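# Sort stickered items into matching colored containers with four arms

## Task

Put every item into the container whose color matches the sticker on that item.

## Robot and tools

ROBOTS AND CAMERAS. Four identical i2rt Big YAM arms, arm1 to arm4, share the work. Each has six revolute joints, a two-finger gripper and a wrist camera (arm1_cam_wrist to arm4_cam_wrist). Fixed room cameras: cam_room_a1, cam_room_a2, cam_room_b1, cam_room_b2. Reach is roughly 1.0 m from the joint1 axis. The arms act independently and never wait for one another.

FRAMES. Every pose is in one shared scene frame: metres, origin on the floor, +z up. Orientations are quaternions ordered w, x, y, z. Base (foot) poses: arm1 x=-0.644 y=+1.377 z=+0.914 quat_wxyz=(+0.682, +0.007, +0.004, +0.731); arm2 x=-0.655 y=-0.555 z=+0.928 quat_wxyz=(+0.747, +0.002, +0.000, -0.665); arm3 x=+0.651 y=-1.332 z=+0.868 quat_wxyz=(+0.663, -0.004, -0.006, -0.748); arm4 x=+0.648 y=+0.477 z=+0.879 quat_wxyz=(+0.687, +0.001, +0.003, +0.727). Each foot looks along its own +x. The reported hand point lies between the finger pads, about 1 cm short of the tips; the fingers extend along the hand's +z and separate along its y. The printed hand position can be off, more so when the arm is stretched.

JOINTS (radians, absolute; tolerance for done in brackets). joint1_rad -2.879..2.879 (±0.045), yaw about the foot, positive counter-clockwise seen from above, 0 points along the foot's +x. joint2_rad 0..3.141 (±0.14), shoulder, 0 = upper arm pointing back, positive lifts it up then forward. joint3_rad 0..3.019 (±0.09), elbow, 0 = folded, positive opens. joint4_rad -1.692..1.57 (±0.055), hand pitch, positive tilts fingers up. joint5_rad -1.57..1.57 (±0.03), sideways swing, positive toward the arm's right. joint6_rad -2.094..2.094 (±0.035), roll, positive clockwise viewed from behind the hand. gripper_m 0..0.093 (±0.003), fingertip gap in metres; grip force about 50-64 N per pad.

move. Keys: arm1, arm2, arm3, arm4, cameras. Each arm key holds a separate object for that arm only; an arm you omit receives nothing new. Inside it: "joints" is an object of absolute targets by name (joint1_rad..joint6_rad in rad, gripper_m in m); "target" is a list of seven numbers [x, y, z, qw, qx, qy, qz], an absolute hand pose in the scene frame, reached along a straight line starting from the current hand_target; "speed" is that line's top speed in m/s, 0.002 to 0.5, default 0.25, allowed only with "target" (rotation is capped at twice that value in rad/s). When "target" is given, "joints" may contain only gripper_m. All motions in one call begin together; hand paths in one call finish together, paced by the slowest. Paths take 0.5-10 s and are cut off at 10 s; no call exceeds 15 s. Each control step limits the commanded pose to 100 mm and 20 degrees from the measured hand, then solves IK, favouring position; expect errors of a centimetre or more, drifting off the line, and overshooting speed near full stretch. Joints move at differing rates, so joint moves can sweep wide arcs. Paths ignore obstacles and other arms. cameras: list of names or "all"; omitted/null means all, [] means none.

wait: seconds 0 to 10, optional cameras; commands nothing, returns full state. zoom_image: camera plus region [x0, y0, x1, y1] in pixels from the top-left, at most 504 x 504, only for a camera in the newest images. read_manual: section "licences" (licence text only). finished_scene: scene = the current scene's number; irreversible, and the goal must remain met without the robots.

RESULTS. Per arm: joint_positions, Joint velocities (same order, rad/s and m/s for the gripper; "within noise" means essentially still), joint torques (N m, arm joints only, include gravity, offset and noisy; entries 3 and 4 flip sign beyond ±28), hand, hand_target (the pose the held joint targets imply), joint_status, hand_status, on_its_own (uncommanded behaviour; "held at" shows a target, not a reading). A "move" line lists each arm given a motion with "done" or its worst status. "pictures" lists image order. Arms under "as last shown" were not commanded; their status reads "not commanded". Statuses: off_target (stopped short, may still push); time_out (joints keep a nearby target and keep pushing; send the reported positions to relax them); "joint command not followed" / "pose unreachable" (a self/other-arm clearance check withheld targets; gripper commands still run; joints then read not_followed and may keep trying). A refused call (bad value) cancels the remaining move, wait and finished_scene calls in that reply; an unknown key only invalidates that call.

GRIPPER. On a rigid part at full force the reading sits up to about 0.005 m below the part width (some grippers read up to 0.002 wider). Closed on nothing it shows 0.000-0.003. In free air readings exceed the real gap by up to about 0.003. Command about 0.005 m below the first-contact reading for a firm grip (deeper for small, round or soft items); open well above the reading to release.

CAUTIONS. Do not let items fall, leave the work area or reach the floor. Never let arms press on each other, including one gripper closing on another's fingers; the clearance check may react late and ignores fingers, gripper housings and wrist cameras. Arms keep pushing on contact; sustained pushing, stretched poses or held loads heat motors: MOTOR HOT appears at 85 °C, and at 100 °C the arm goes limp (OVER-TEMPERATURE FAULT) for 30-60 s or more, after which keys read limit_stop_at_motor_heat and must be resent. Avoid slams, hard hits and opening the gripper while the hand moves. Loose objects may get nudged occasionally. The simulation keeps running while you think, with the last commands held.

Each tool is called as name(argument=value, ...), one argument or row to a line, values as JSON.

## Session

move(
)

Scene clock: 0.00 s.
Joint torques (N m): no reading
Motor temperatures (°C): arm1=[22 24 25 23 21 21 21] | arm2=[24 24 24 22 22 20 23] | arm3=[24 24 23 24 24 23 23] | arm4=[23 21 22 22 25 21 24]
Heat: arm1: hottest joint3_rad 25 °C; arm2: hottest joint1_rad 24 °C; arm3: hottest joint1_rad 24 °C; arm4: hottest joint5_rad 25 °C.
Joint velocities: within noise
arm1.joint_positions: joint1_rad=-0.126 joint2_rad=+0.534 joint3_rad=+1.403 joint4_rad=-1.611 joint5_rad=-0.026 joint6_rad=-0.127 gripper_m=+0.09396
arm1.joint_status: not commanded
arm1.hand: x=-0.6307 y=+1.5344 z=+1.4214 quat_wxyz=(-0.298, +0.671, -0.622, -0.272) (m; scene frame)
arm1.hand_target: x=-0.6306 y=+1.5327 z=+1.4326 quat_wxyz=(-0.308, +0.666, -0.618, -0.280) (m; scene frame)
arm1.hand_status: not commanded
arm2.joint_positions: joint1_rad=-0.045 joint2_rad=+0.390 joint3_rad=+1.428 joint4_rad=-1.186 joint5_rad=+0.166 joint6_rad=-0.774 gripper_m=+0.09396
arm2.joint_status: not commanded
arm2.hand: x=-0.6756 y=-0.6916 z=+1.5578 quat_wxyz=(-0.217, -0.319, -0.688, +0.615) (m; scene frame)
arm2.hand_target: x=-0.6760 y=-0.6854 z=+1.5652 quat_wxyz=(-0.221, -0.317, -0.681, +0.622) (m; scene frame)
arm2.hand_status: not commanded
arm3.joint_positions: joint1_rad=+0.075 joint2_rad=+0.276 joint3_rad=+1.523 joint4_rad=-1.599 joint5_rad=-0.185 joint6_rad=-0.597 gripper_m=+0.09396
arm3.joint_status: not commanded
arm3.hand: x=+0.6803 y=-1.3506 z=+1.4452 quat_wxyz=(-0.326, -0.350, -0.735, +0.481) (m; scene frame)
arm3.hand_target: x=+0.6804 y=-1.3484 z=+1.4507 quat_wxyz=(-0.328, -0.347, -0.731, +0.487) (m; scene frame)
arm3.hand_status: not commanded
arm4.joint_positions: joint1_rad=+0.109 joint2_rad=+0.555 joint3_rad=+1.556 joint4_rad=-1.251 joint5_rad=+0.178 joint6_rad=-0.775 gripper_m=+0.09396
arm4.joint_status: not commanded
arm4.hand: x=+0.6522 y=+0.6599 z=+1.5276 quat_wxyz=(-0.572, +0.731, -0.297, -0.221) (m; scene frame)
arm4.hand_target: x=+0.6531 y=+0.6547 z=+1.5360 quat_wxyz=(-0.580, +0.725, -0.296, -0.226) (m; scene frame)
arm4.hand_status: not commanded
pictures: arm1_cam_wrist, arm2_cam_wrist, arm3_cam_wrist, arm4_cam_wrist, cam_room_a1, cam_room_a2, cam_room_b1, cam_room_b2
Images, in order (width x height): arm1_cam_wrist 672x504, arm2_cam_wrist 672x504, arm3_cam_wrist 672x504, arm4_cam_wrist 672x504, cam_room_a1 672x504, cam_room_a2 672x504, cam_room_b1 672x504, cam_room_b2 672x504.

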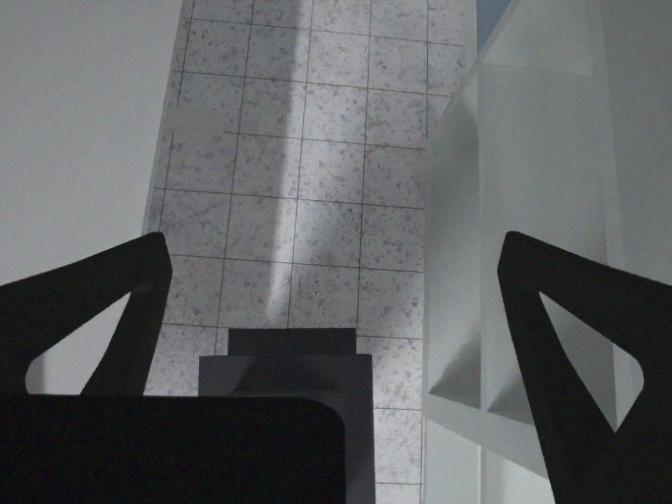

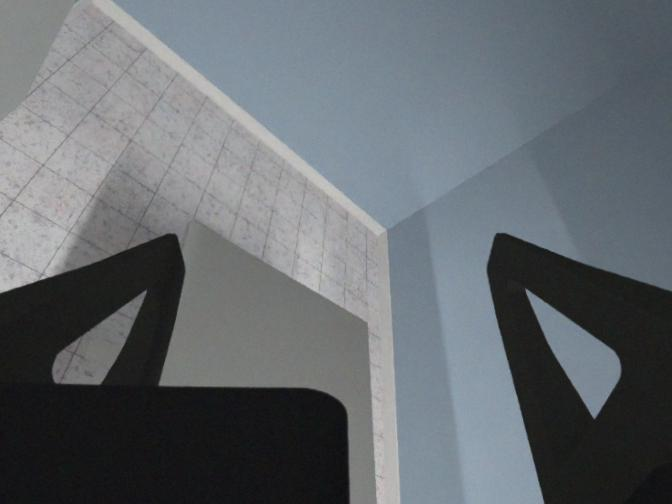

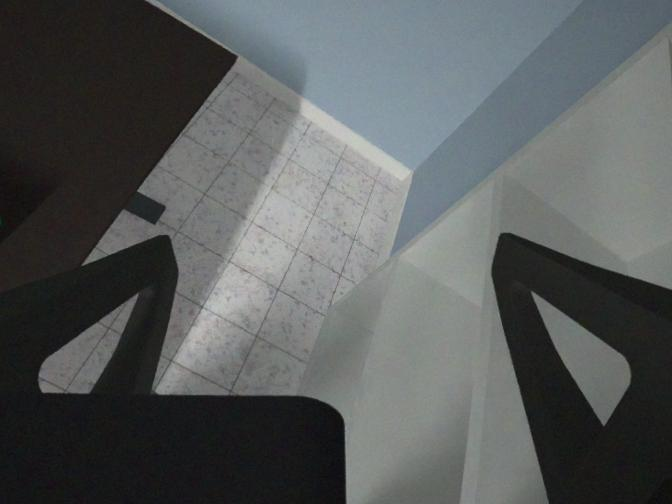

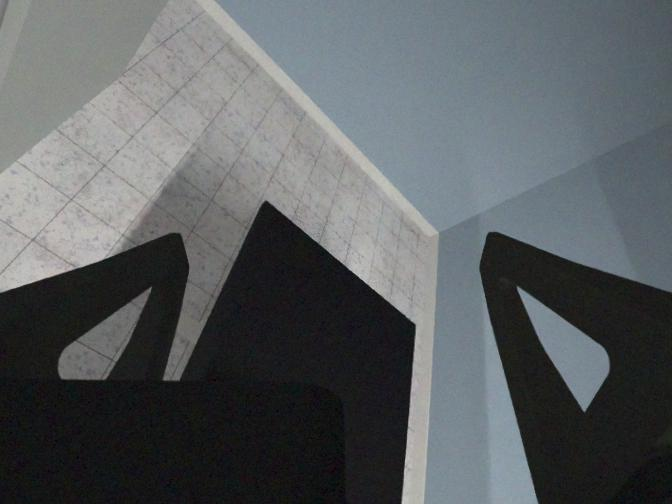

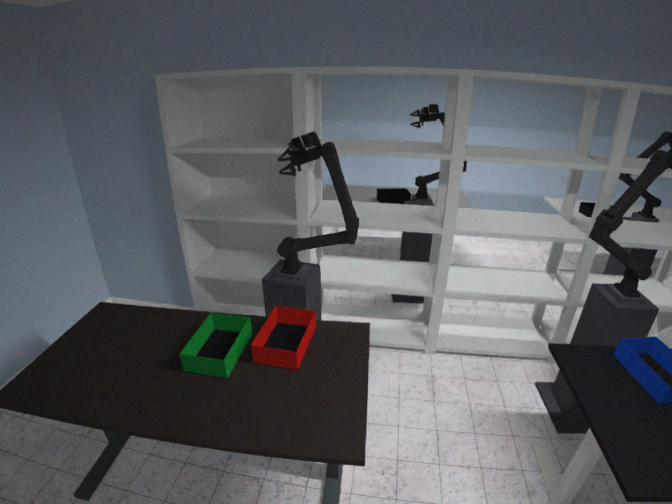

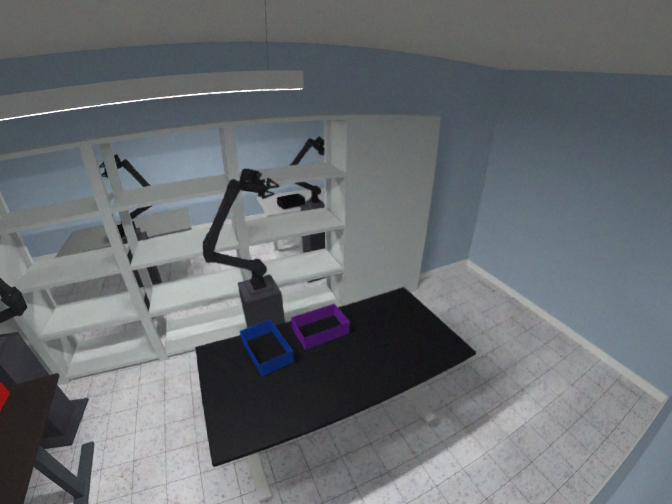

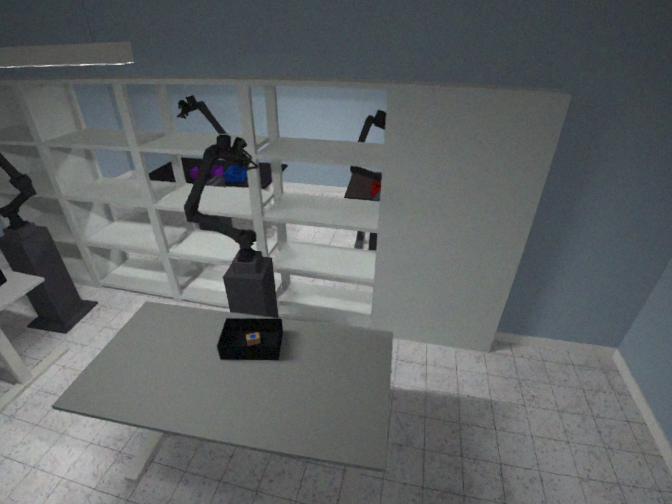

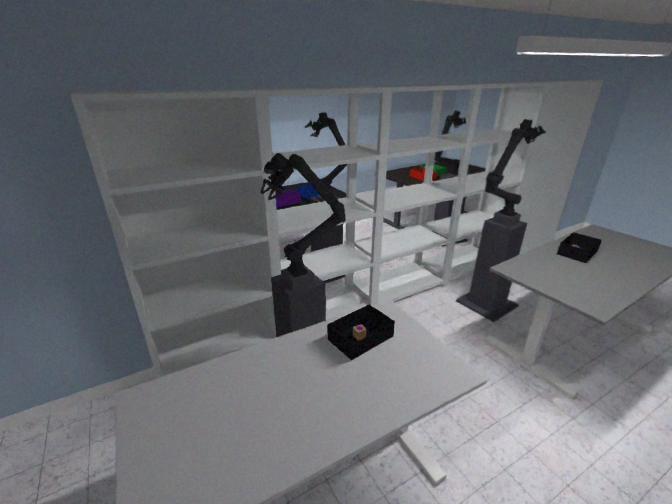

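zoom_image(
  camera="cam_room_b1",
  region=[150, 80, 402, 400],
)

zoom_image(
  camera="cam_room_b2",
  region=[252, 80, 504, 400],
)

zoom_image(
  camera="cam_room_a1",
  region=[160, 60, 504, 400],
)

zoom_image(
  camera="cam_room_a2",
  region=[60, 90, 480, 400],
)

zoom_image(
  camera="cam_room_b2",
  region=[320, 290, 404, 360],
)

zoom_image(
  camera="cam_room_b1",
  region=[210, 310, 294, 370],
)

zoom_image(
  camera="cam_room_b2",
  region=[540, 210, 624, 280],
)

Scaled by 1.575.

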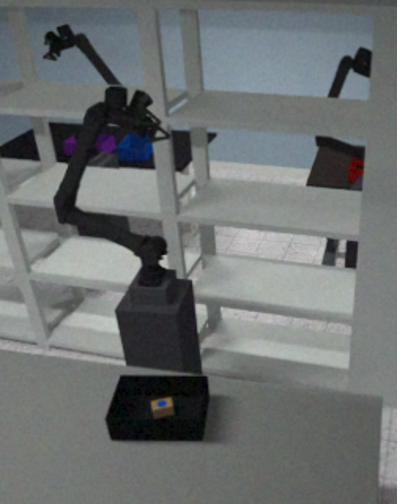

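Scaled by 1.575.

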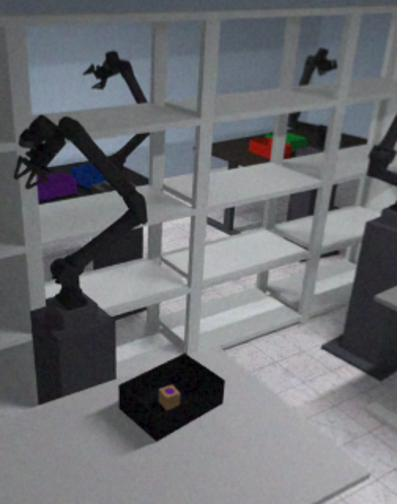

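Scaled by 1.465.

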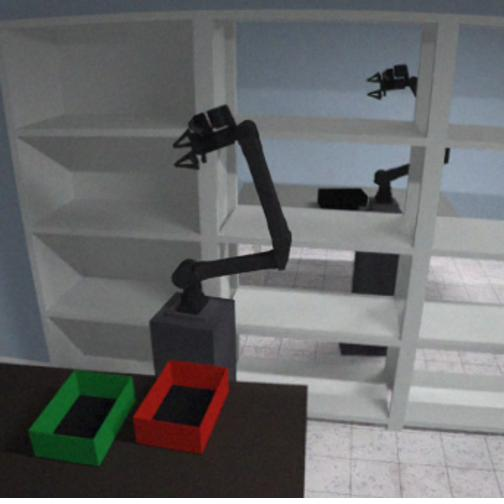

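Scaled by 1.200.

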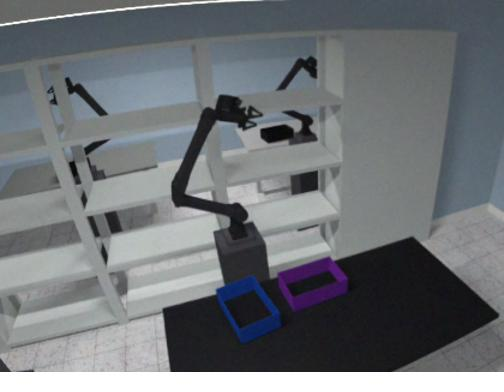

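Scaled by 6.000.

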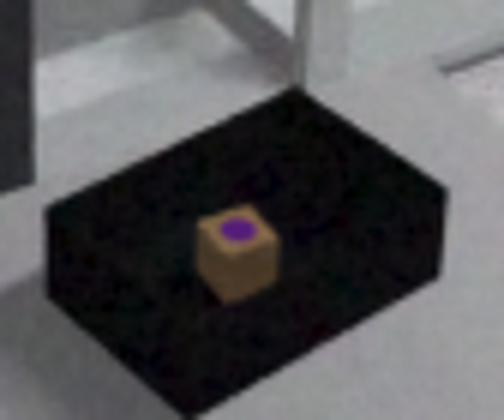

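Scaled by 6.000.

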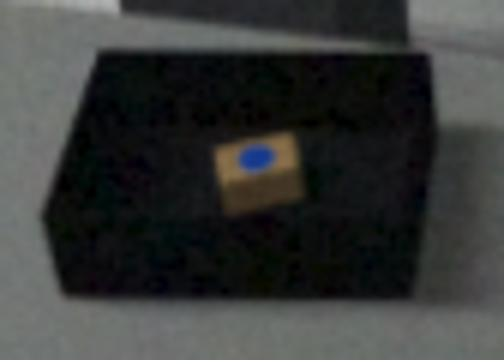

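Scaled by 6.000.

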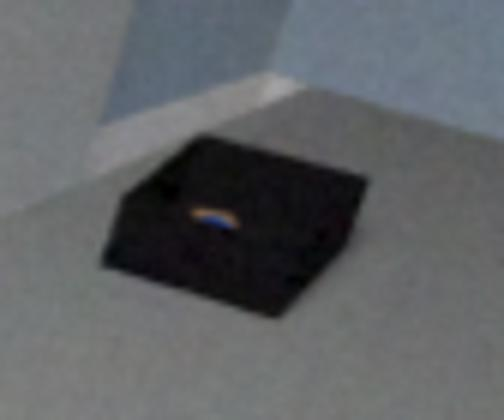

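move(
  arm1={"joints":{"joint1_rad":1.5,"joint2_rad":1.4,"joint3_rad":1.5,"joint4_rad":-1.6,"joint5_rad":0,"joint6_rad":0}},
  arm2={"joints":{"joint1_rad":-1.69,"joint2_rad":1.4,"joint3_rad":1.5,"joint4_rad":-1.6,"joint5_rad":0,"joint6_rad":0}},
  arm4={"joints":{"joint1_rad":-1.63,"joint2_rad":1.4,"joint3_rad":1.5,"joint4_rad":-1.6,"joint5_rad":0,"joint6_rad":0}},
)

Scene clock: 53.67 s.
Joint torques (N m): arm1=[-1.61 -10.4 12.14 0.58 0.13 0.07] | arm2=[0.85 -13.68 11.38 0.35 -0.01 0.19] | arm3=[1.26 10.23 5.3 1.96 -0.05 -0.01] | arm4=[1.2 -14.21 9.36 -0.21 0.07 0.15]
Motor temperatures (°C): arm1=[22 24 29 24 21 21 21] | arm2=[24 25 27 23 22 20 23] | arm3=[24 25 24 24 24 23 23] | arm4=[23 22 27 22 25 21 24]
Heat: arm1: hottest joint3_rad 29 °C; arm2: hottest joint3_rad 27 °C; arm3: hottest joint2_rad 25 °C; arm4: hottest joint3_rad 27 °C.
move: arm1 done; arm2 done; arm4 done
Joint velocities: within noise
arm1.joint_positions: joint1_rad=+1.502 joint2_rad=+1.419 joint3_rad=+1.482 joint4_rad=-1.598 joint5_rad=-0.002 joint6_rad=-0.006 gripper_m=+0.09398
arm1.joint_status: all done
arm1.hand: x=-1.0609 y=+1.3768 z=+1.2140 quat_wxyz=(-0.001, +1.000, +0.003, -0.026) (m; scene frame)
arm1.hand_target: x=-1.0607 y=+1.3778 z=+1.2288 quat_wxyz=(-0.001, +0.999, -0.001, -0.043) (m; scene frame)
arm1.hand_status: not commanded
arm2.joint_positions: joint1_rad=-1.693 joint2_rad=+1.402 joint3_rad=+1.497 joint4_rad=-1.588 joint5_rad=+0.000 joint6_rad=-0.013 gripper_m=+0.09397
arm2.joint_status: all done
arm2.hand: x=-1.0800 y=-0.5536 z=+1.2340 quat_wxyz=(+0.002, -0.999, -0.004, +0.038) (m; scene frame)
arm2.hand_target: x=-1.0774 y=-0.5549 z=+1.2356 quat_wxyz=(+0.002, -0.999, +0.001, +0.035) (m; scene frame)
arm2.hand_status: not commanded
arm3: as last shown
arm4.joint_positions: joint1_rad=-1.634 joint2_rad=+1.414 joint3_rad=+1.488 joint4_rad=-1.590 joint5_rad=+0.000 joint6_rad=-0.012 gripper_m=+0.09398
arm4.joint_status: all done
arm4.hand: x=+1.0735 y=+0.4749 z=+1.1751 quat_wxyz=(-0.025, +0.003, -1.000, +0.002) (m; scene frame)
arm4.hand_target: x=+1.0711 y=+0.4769 z=+1.1854 quat_wxyz=(-0.033, -0.001, -0.999, +0.002) (m; scene frame)
arm4.hand_status: not commanded
pictures: arm1_cam_wrist, arm2_cam_wrist, arm3_cam_wrist, arm4_cam_wrist, cam_room_a1, cam_room_a2, cam_room_b1, cam_room_b2
Images, in order (width x height): arm1_cam_wrist 672x504, arm2_cam_wrist 672x504, arm3_cam_wrist 672x504, arm4_cam_wrist 672x504, cam_room_a1 672x504, cam_room_a2 672x504, cam_room_b1 672x504, cam_room_b2 672x504.

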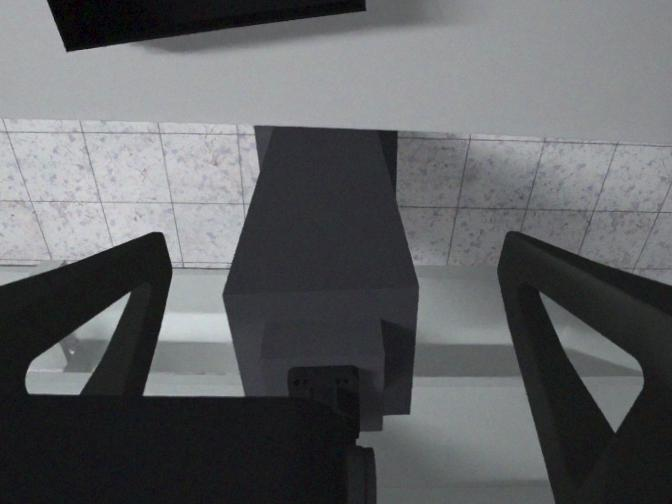

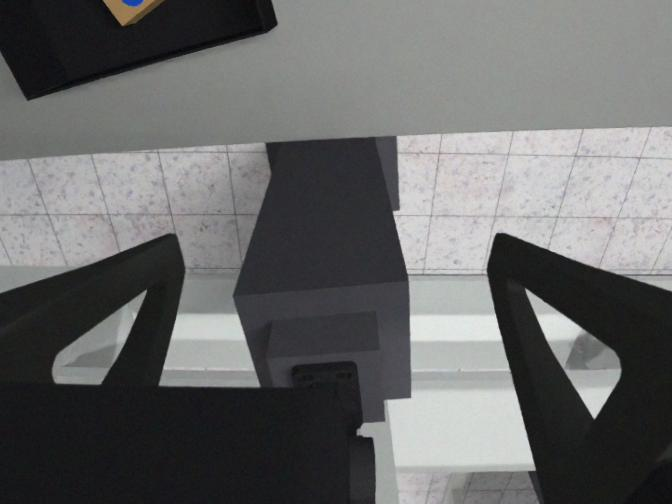

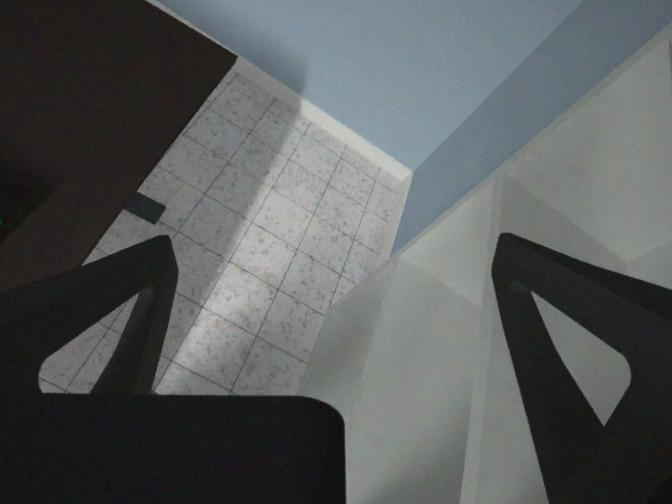

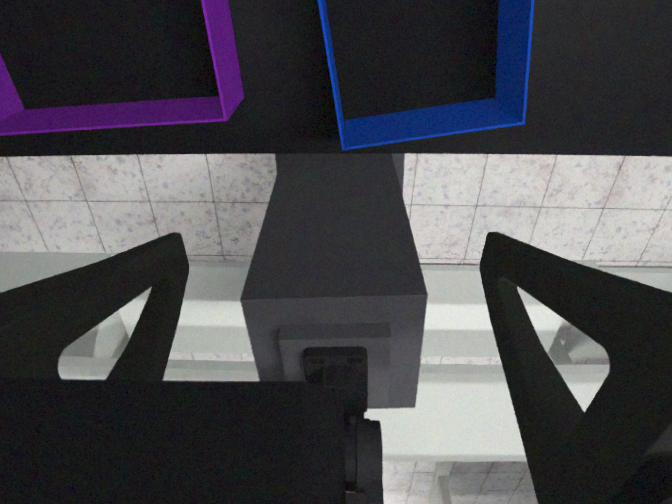

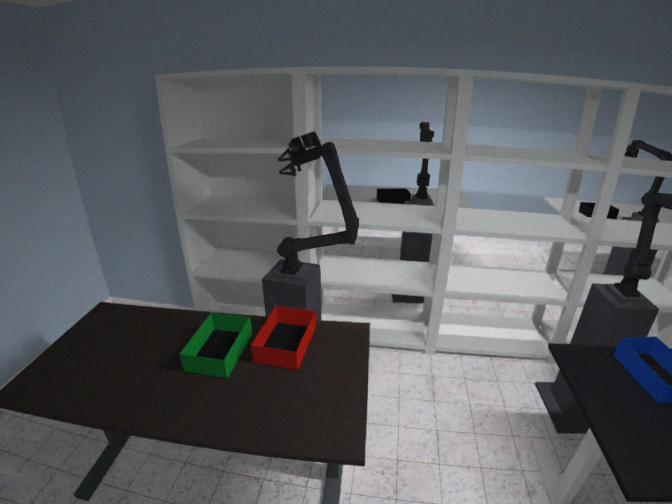

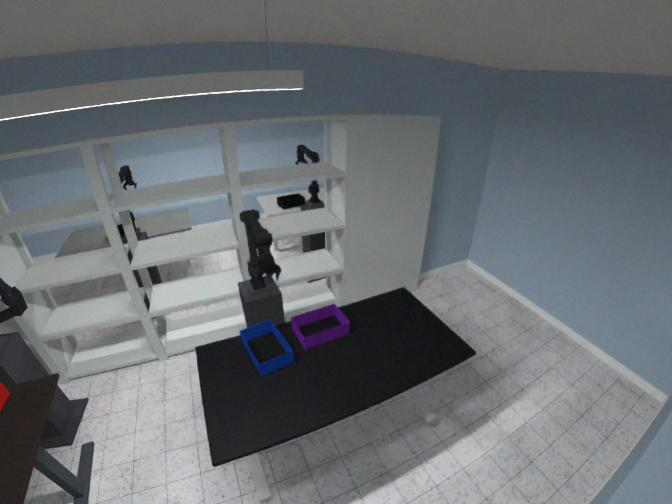

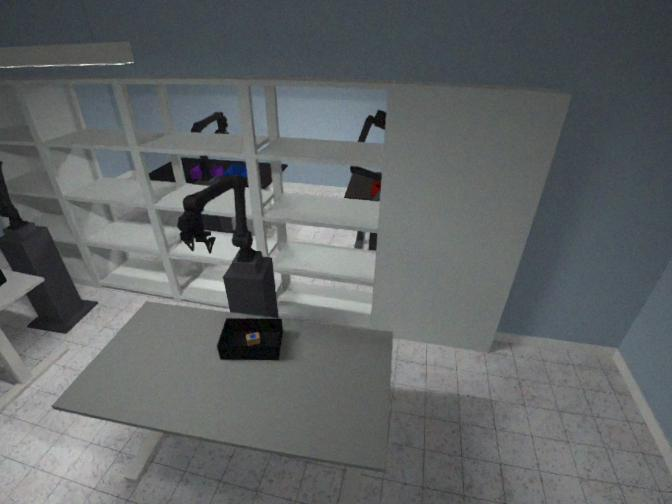

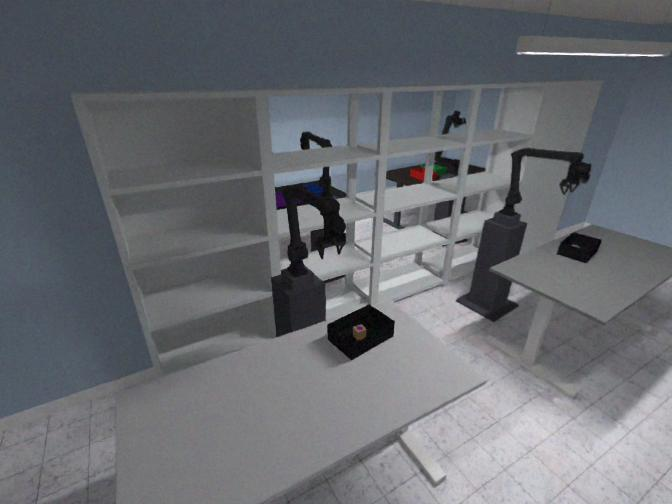

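move(
  arm1={"target":[-1.30,1.22,1.25,0,1,0,0],"speed":0.4},
  arm2={"target":[-1.25,-0.7,1.25,0,1,0,0],"speed":0.4},
  arm4={"target":[1.30,0.55,1.25,0,0,1,0],"speed":0.4},
  cameras=["arm1_cam_wrist","arm2_cam_wrist","arm4_cam_wrist"],
)

Scene clock: 62.37 s.
Joint torques (N m): arm1=[-2.08 -18.67 15.64 0.42 -0.03 0.1] | arm2=[0.56 -18.61 15.98 0.5 -0.11 0.2] | arm3=[1.2 10.05 5.31 1.96 -0.04 -0.02] | arm4=[0.73 -19.19 11.9 0.24 0.04 0.16]
Motor temperatures (°C): arm1=[22 25 29 23 21 21 21] | arm2=[24 25 28 22 22 20 23] | arm3=[24 25 24 24 24 23 23] | arm4=[23 22 28 22 25 21 24]
Heat: arm1: hottest joint3_rad 29 °C; arm2: hottest joint3_rad 28 °C; arm3: hottest joint2_rad 25 °C; arm4: hottest joint3_rad 28 °C.
move: arm1 off_target; arm2 off_target; arm4 off_target
Joint velocities: within noise
arm1.joint_positions: joint1_rad=+1.734 joint2_rad=+2.067 joint3_rad=+2.372 joint4_rad=-1.686 joint5_rad=-0.003 joint6_rad=+0.224 gripper_m=+0.09398
arm1.joint_status: not commanded
arm1.hand: x=-1.2934 y=+1.2217 z=+1.2284 quat_wxyz=(+0.022, +0.995, +0.005, -0.100) (m; scene frame)
arm1.hand_target: x=-1.2985 y=+1.2204 z=+1.2493 quat_wxyz=(+0.028, +0.992, +0.001, -0.121) (m; scene frame)
arm1.hand_status: off_target (0.023 m and 11.7 deg from the pose sent, 0.288 m and 2.9 deg at the start; a joint's target at an end of its range on 35 of 48 steps)
arm2.joint_positions: joint1_rad=-1.448 joint2_rad=+1.862 joint3_rad=+2.089 joint4_rad=-1.671 joint5_rad=+0.000 joint6_rad=+0.222 gripper_m=+0.09397
arm2.joint_status: not commanded
arm2.hand: x=-1.2376 y=-0.6978 z=+1.2427 quat_wxyz=(-0.013, -0.998, -0.009, +0.061) (m; scene frame)
arm2.hand_target: x=-1.2490 y=-0.6998 z=+1.2493 quat_wxyz=(-0.017, -0.997, -0.001, +0.070) (m; scene frame)
arm2.hand_status: off_target (0.015 m and 7.2 deg from the pose sent, 0.225 m and 4.4 deg at the start; a joint's target at an end of its range on 34 of 48 steps)
arm3: as last shown
arm4.joint_positions: joint1_rad=-1.521 joint2_rad=+1.938 joint3_rad=+2.327 joint4_rad=-1.671 joint5_rad=+0.001 joint6_rad=+0.094 gripper_m=+0.09397
arm4.joint_status: not commanded
arm4.hand: x=+1.2906 y=+0.5461 z=+1.2448 quat_wxyz=(-0.141, +0.006, -0.990, -0.012) (m; scene frame)
arm4.hand_target: x=+1.2991 y=+0.5500 z=+1.2492 quat_wxyz=(-0.149, +0.001, -0.989, -0.015) (m; scene frame)
arm4.hand_status: off_target (0.011 m and 16.3 deg from the pose sent, 0.250 m and 2.9 deg at the start; a joint's target at an end of its range on 38 of 48 steps)
pictures: arm1_cam_wrist, arm2_cam_wrist, arm4_cam_wrist
Images, in order (width x height): arm1_cam_wrist 672x504, arm2_cam_wrist 672x504, arm4_cam_wrist 672x504.

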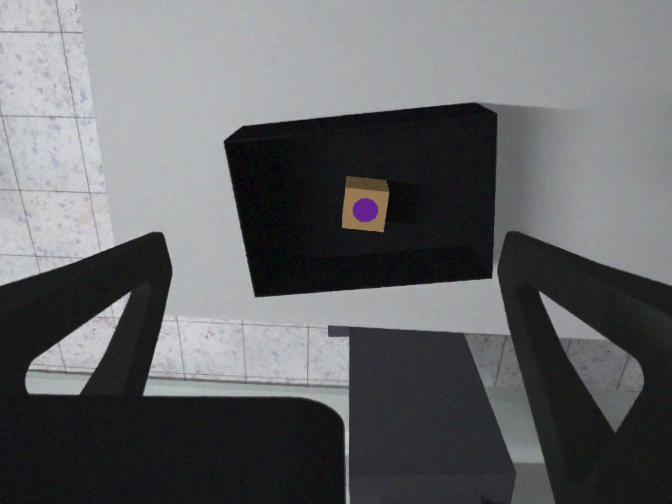

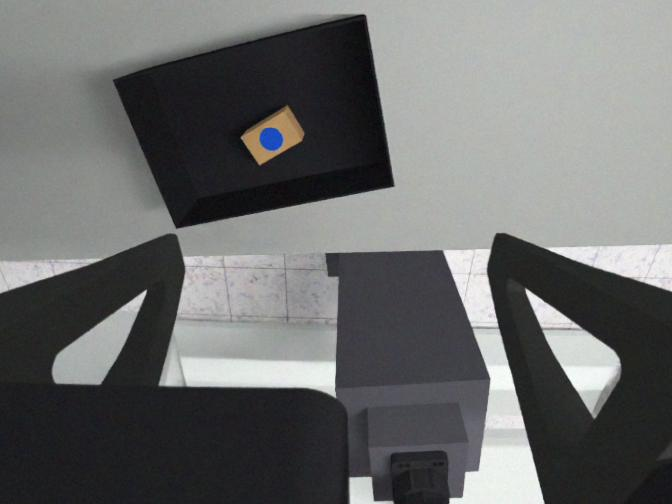

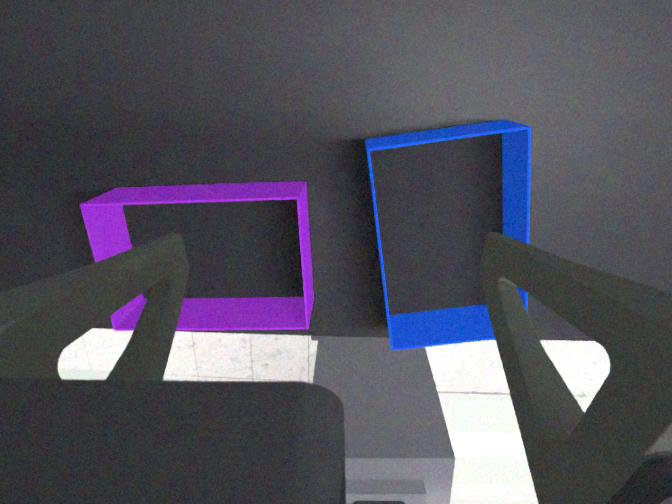

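move(
  arm1={"target":[-1.07,1.247,0.88,0,0.9994,-0.035,0],"speed":0.4},
  arm2={"target":[-1.066,-0.80,0.88,0,0.8755,-0.483,0],"speed":0.4},
  arm4={"joints":{"joint1_rad":0.3,"joint2_rad":1.0,"joint3_rad":1.5,"joint4_rad":-0.8,"joint5_rad":0,"joint6_rad":0}},
  cameras=["arm1_cam_wrist","arm2_cam_wrist","arm4_cam_wrist","cam_room_a2"],
)

Scene clock: 104.63 s.
Joint torques (N m): arm1=[-1.03 -11.75 8.14 0.9 -0.02 0.11] | arm2=[0.67 -16.85 7.72 1.1 0.05 0.21] | arm3=[1.2 10.17 5.35 1.96 -0.05 0] | arm4=[0.44 -5.6 8.83 1.95 0.21 -0.03]
Motor temperatures (°C): arm1=[22 25 36 23 21 21 21] | arm2=[24 25 35 22 22 20 23] | arm3=[24 25 25 24 24 23 23] | arm4=[23 24 32 22 24 21 24]
Heat: arm1: hottest joint3_rad 36 °C; arm2: hottest joint3_rad 35 °C; arm3: hottest joint2_rad 25 °C; arm4: hottest joint3_rad 32 °C.
move: arm1 done; arm2 done; arm4 done
Joint velocities: within noise
arm1.joint_positions: joint1_rad=+1.788 joint2_rad=+1.823 joint3_rad=+1.015 joint4_rad=-0.797 joint5_rad=-0.006 joint6_rad=+0.358 gripper_m=+0.09398
arm1.joint_status: not commanded
arm1.hand: x=-1.0640 y=+1.2533 z=+0.8787 quat_wxyz=(-0.004, +0.999, -0.036, +0.009) (m; scene frame)
arm1.hand_target: x=-1.0698 y=+1.2471 z=+0.8800 quat_wxyz=(+0.000, +0.999, -0.035, +0.000) (m; scene frame)
arm1.hand_status: done (0.009 m and 1.1 deg from the pose sent, 0.415 m and 12.6 deg at the start)
arm2.joint_positions: joint1_rad=-1.148 joint2_rad=+1.881 joint3_rad=+1.115 joint4_rad=-0.799 joint5_rad=-0.001 joint6_rad=+1.531 gripper_m=+0.09397
arm2.joint_status: not commanded
arm2.hand: x=-1.0658 y=-0.8010 z=+0.8864 quat_wxyz=(-0.001, -0.880, +0.476, +0.001) (m; scene frame)
arm2.hand_target: x=-1.0658 y=-0.7999 z=+0.8801 quat_wxyz=(+0.000, -0.876, +0.483, +0.000) (m; scene frame)
arm2.hand_status: done (0.007 m and 1.0 deg from the pose sent, 0.414 m and 59.2 deg at the start)
arm3: as last shown
arm4.joint_positions: joint1_rad=+0.299 joint2_rad=+0.993 joint3_rad=+1.501 joint4_rad=-0.816 joint5_rad=-0.004 joint6_rad=+0.010 gripper_m=+0.09398
arm4.joint_status: all done
arm4.hand: x=+0.4974 y=+0.8919 z=+1.4744 quat_wxyz=(-0.331, +0.660, -0.465, -0.488) (m; scene frame)
arm4.hand_target: x=+0.4960 y=+0.8963 z=+1.4746 quat_wxyz=(-0.336, +0.661, -0.461, -0.488) (m; scene frame)
arm4.hand_status: not commanded
pictures: arm1_cam_wrist, arm2_cam_wrist, arm4_cam_wrist, cam_room_a2
Images, in order (width x height): arm1_cam_wrist 672x504, arm2_cam_wrist 672x504, arm4_cam_wrist 672x504, cam_room_a2 672x504.

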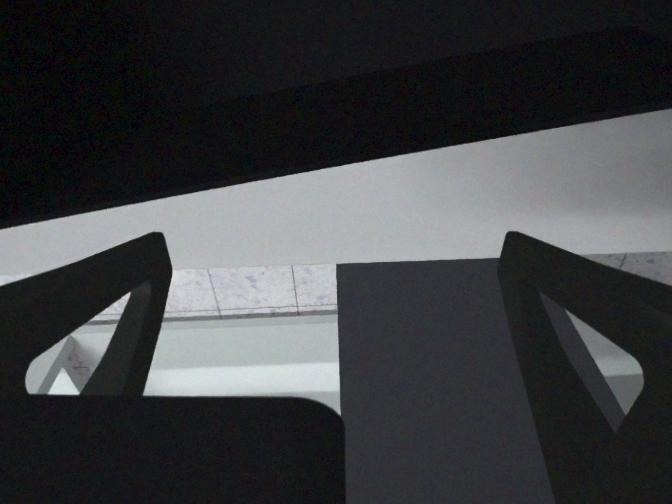

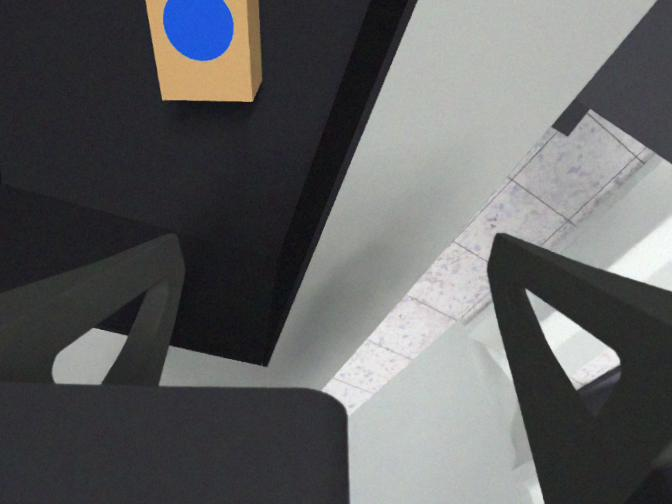

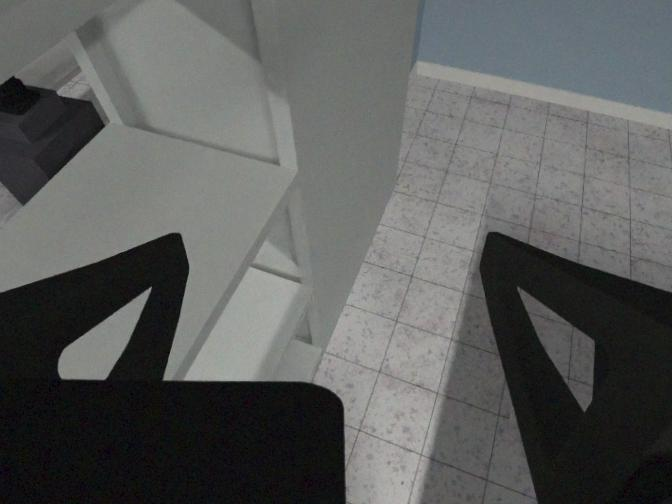

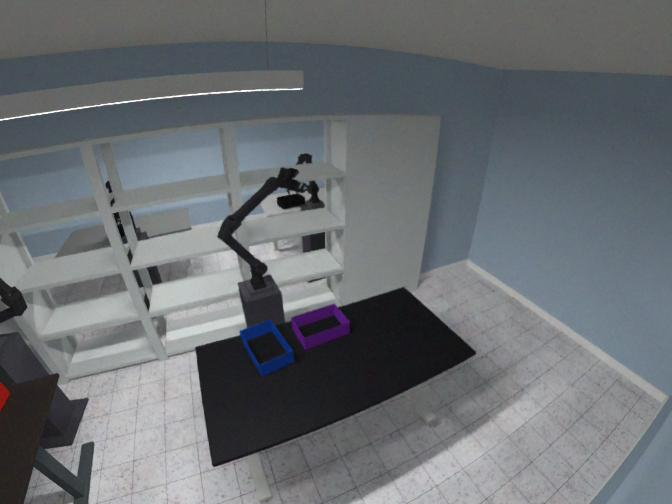

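move(
  arm1={"target":[-1.16,1.247,0.88,0,0.9994,-0.035,0],"speed":0.4},
  arm2={"target":[-1.15,-0.805,0.84,0,0.8755,-0.483,0],"speed":0.4},
  arm4={"joints":{"joint1_rad":0.6}},
  cameras=["arm1_cam_wrist","arm2_cam_wrist","arm4_cam_wrist","cam_room_b1"],
)

Scene clock: 120.50 s.
Joint torques (N m): arm1=[-2.43 -13.57 11.23 -0.03 0.04 0.01] | arm2=[1.2 -19.08 11.26 0.06 0.04 -0.08] | arm3=[1.14 10.11 5.34 1.95 -0.05 -0.01] | arm4=[0.73 -5.77 8.73 2 0.12 -0.06]
Motor temperatures (°C): arm1=[22 26 34 23 21 21 21] | arm2=[24 26 32 22 22 20 23] | arm3=[24 25 25 24 24 23 23] | arm4=[23 23 31 22 24 21 24]
Heat: arm1: hottest joint3_rad 34 °C; arm2: hottest joint3_rad 32 °C; arm3: hottest joint2_rad 25 °C; arm4: hottest joint3_rad 31 °C.
move: arm1 off_target; arm2 off_target; arm4 done
Joint velocities: within noise
arm1.joint_positions: joint1_rad=+1.752 joint2_rad=+1.985 joint3_rad=+1.272 joint4_rad=-0.885 joint5_rad=-0.006 joint6_rad=+0.324 gripper_m=+0.09398
arm1.joint_status: not commanded
arm1.hand: x=-1.1469 y=+1.2483 z=+0.8757 quat_wxyz=(-0.002, +0.999, -0.037, +0.006) (m; scene frame)
arm1.hand_target: x=-1.1596 y=+1.2471 z=+0.8801 quat_wxyz=(+0.000, +0.999, -0.035, +0.000) (m; scene frame)
arm1.hand_status: off_target (0.014 m and 0.7 deg from the pose sent, 0.096 m and 1.1 deg at the start)
arm2.joint_positions: joint1_rad=-1.225 joint2_rad=+2.089 joint3_rad=+1.316 joint4_rad=-0.802 joint5_rad=-0.001 joint6_rad=+1.491 gripper_m=+0.09397
arm2.joint_status: not commanded
arm2.hand: x=-1.1389 y=-0.7962 z=+0.8397 quat_wxyz=(+0.003, -0.871, +0.492, -0.002) (m; scene frame)
arm2.hand_target: x=-1.1495 y=-0.8049 z=+0.8401 quat_wxyz=(+0.000, -0.876, +0.483, +0.000) (m; scene frame)
arm2.hand_status: off_target (0.014 m and 1.2 deg from the pose sent, 0.096 m and 1.0 deg at the start)
arm3: as last shown
arm4.joint_positions: joint1_rad=+0.602 joint2_rad=+0.993 joint3_rad=+1.501 joint4_rad=-0.816 joint5_rad=-0.001 joint6_rad=+0.010 gripper_m=+0.09399
arm4.joint_status: all done
arm4.hand: x=+0.3815 y=+0.8276 z=+1.4752 quat_wxyz=(-0.255, +0.722, -0.360, -0.533) (m; scene frame)
arm4.hand_target: x=+0.3797 y=+0.8320 z=+1.4753 quat_wxyz=(-0.260, +0.721, -0.357, -0.533) (m; scene frame)
arm4.hand_status: not commanded
pictures: arm1_cam_wrist, arm2_cam_wrist, arm4_cam_wrist, cam_room_b1
Images, in order (width x height): arm1_cam_wrist 672x504, arm2_cam_wrist 672x504, arm4_cam_wrist 672x504, cam_room_b1 672x504.

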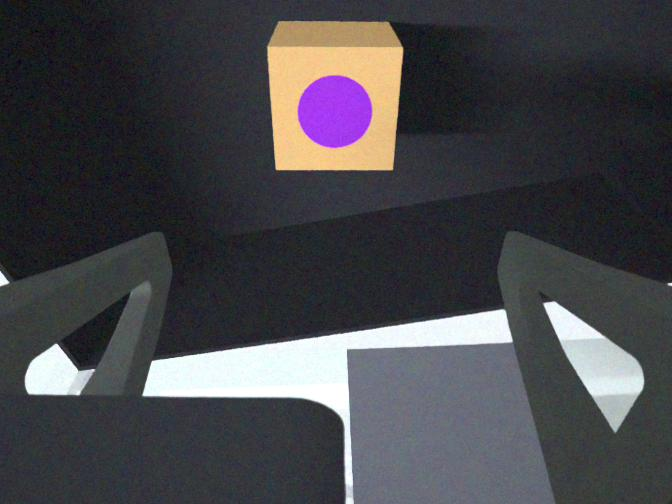

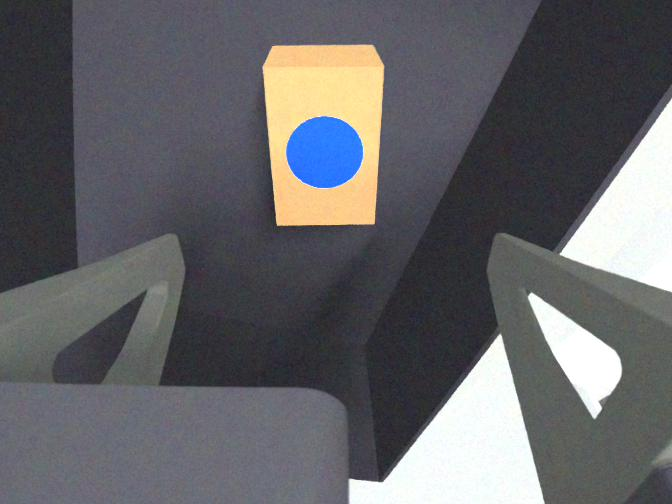

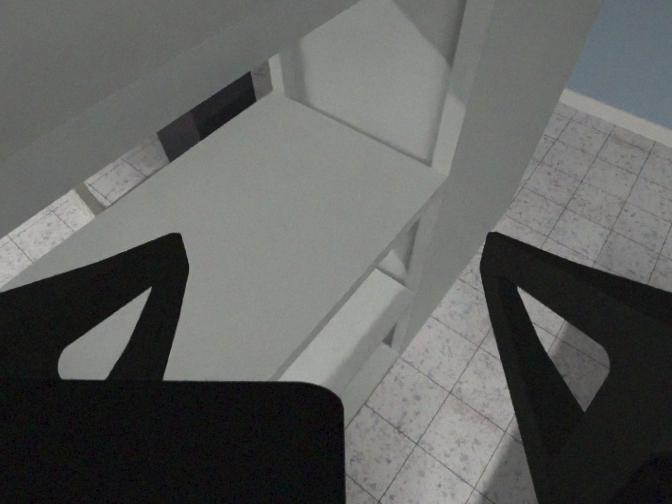

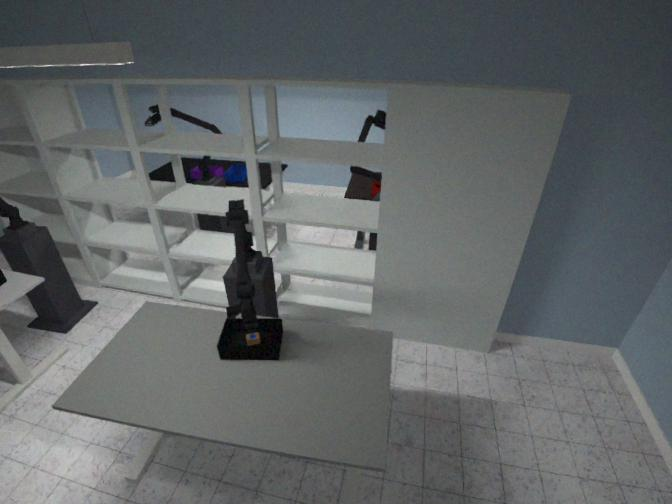

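move(
  arm1={"target":[-1.16,1.247,0.76,0,0.9994,-0.035,0],"speed":0.3},
  arm2={"target":[-1.145,-0.815,0.76,0,0.8755,-0.483,0],"speed":0.3},
  arm4={"joints":{"joint1_rad":1.3}},
  cameras=["arm1_cam_wrist","arm2_cam_wrist","arm4_cam_wrist"],
)

Scene clock: 130.33 s.
Joint torques (N m): arm1=[-1.85 -17.44 7.53 0.75 0.07 -0.05] | arm2=[1.49 -19.78 9.84 0.96 0.03 0.12] | arm3=[1.2 10.11 5.33 1.99 -0.04 -0.01] | arm4=[0.79 -5.19 8.72 1.99 0.1 -0.08]
Motor temperatures (°C): arm1=[22 26 33 23 21 21 21] | arm2=[24 26 31 22 22 20 23] | arm3=[24 25 25 24 24 23 23] | arm4=[23 23 31 22 24 21 24]
Heat: arm1: hottest joint3_rad 33 °C; arm2: hottest joint3_rad 31 °C; arm3: hottest joint2_rad 25 °C; arm4: hottest joint3_rad 31 °C.
move: arm1 off_target; arm2 off_target; arm4 done
Joint velocities: within noise
arm1.joint_positions: joint1_rad=+1.752 joint2_rad=+2.240 joint3_rad=+1.272 joint4_rad=-0.668 joint5_rad=-0.006 joint6_rad=+0.324 gripper_m=+0.09398
arm1.joint_status: not commanded
arm1.hand: x=-1.1413 y=+1.2506 z=+0.7472 quat_wxyz=(-0.007, +0.999, -0.037, +0.024) (m; scene frame)
arm1.hand_target: x=-1.1596 y=+1.2471 z=+0.7604 quat_wxyz=(+0.000, +0.999, -0.035, +0.000) (m; scene frame)
arm1.hand_status: off_target (0.023 m and 2.8 deg from the pose sent, 0.116 m and 0.7 deg at the start)
arm2.joint_positions: joint1_rad=-1.208 joint2_rad=+2.240 joint3_rad=+1.327 joint4_rad=-0.680 joint5_rad=-0.001 joint6_rad=+1.490 gripper_m=+0.09397
arm2.joint_status: not commanded
arm2.hand: x=-1.1323 y=-0.8028 z=+0.7635 quat_wxyz=(+0.011, -0.875, +0.484, -0.006) (m; scene frame)
arm2.hand_target: x=-1.1444 y=-0.8149 z=+0.7605 quat_wxyz=(+0.000, -0.876, +0.483, +0.000) (m; scene frame)
arm2.hand_status: off_target (0.018 m and 1.5 deg from the pose sent, 0.082 m and 1.2 deg at the start)
arm3: as last shown
arm4.joint_positions: joint1_rad=+1.298 joint2_rad=+0.993 joint3_rad=+1.501 joint4_rad=-0.816 joint5_rad=+0.000 joint6_rad=+0.010 gripper_m=+0.09399
arm4.joint_status: all done
arm4.hand: x=+0.2209 y=+0.5741 z=+1.4769 quat_wxyz=(-0.059, +0.801, -0.092, -0.589) (m; scene frame)
arm4.hand_target: x=+0.2163 y=+0.5745 z=+1.4770 quat_wxyz=(-0.062, +0.799, -0.087, -0.592) (m; scene frame)
arm4.hand_status: not commanded
pictures: arm1_cam_wrist, arm2_cam_wrist, arm4_cam_wrist
Images, in order (width x height): arm1_cam_wrist 672x504, arm2_cam_wrist 672x504, arm4_cam_wrist 672x504.

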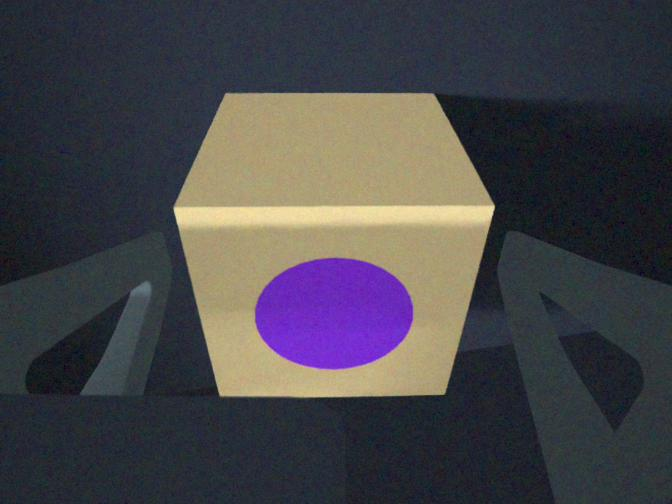

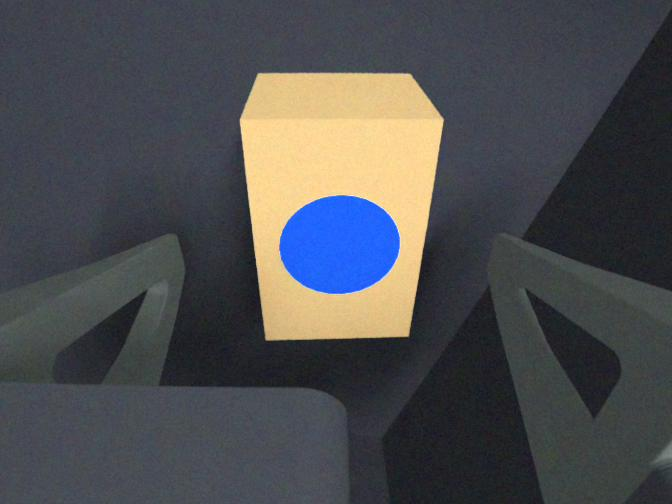

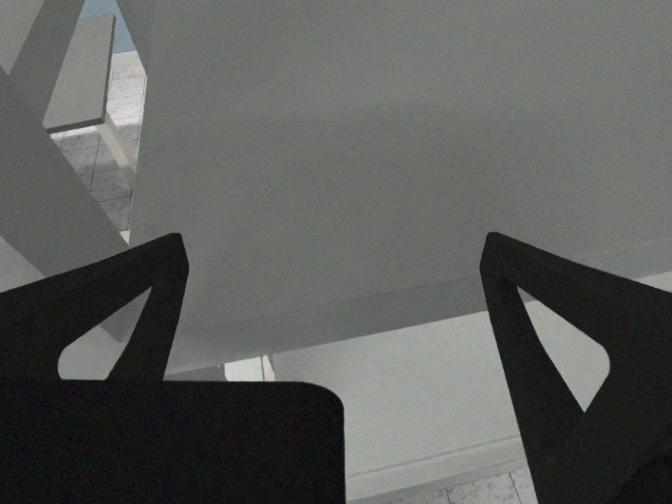

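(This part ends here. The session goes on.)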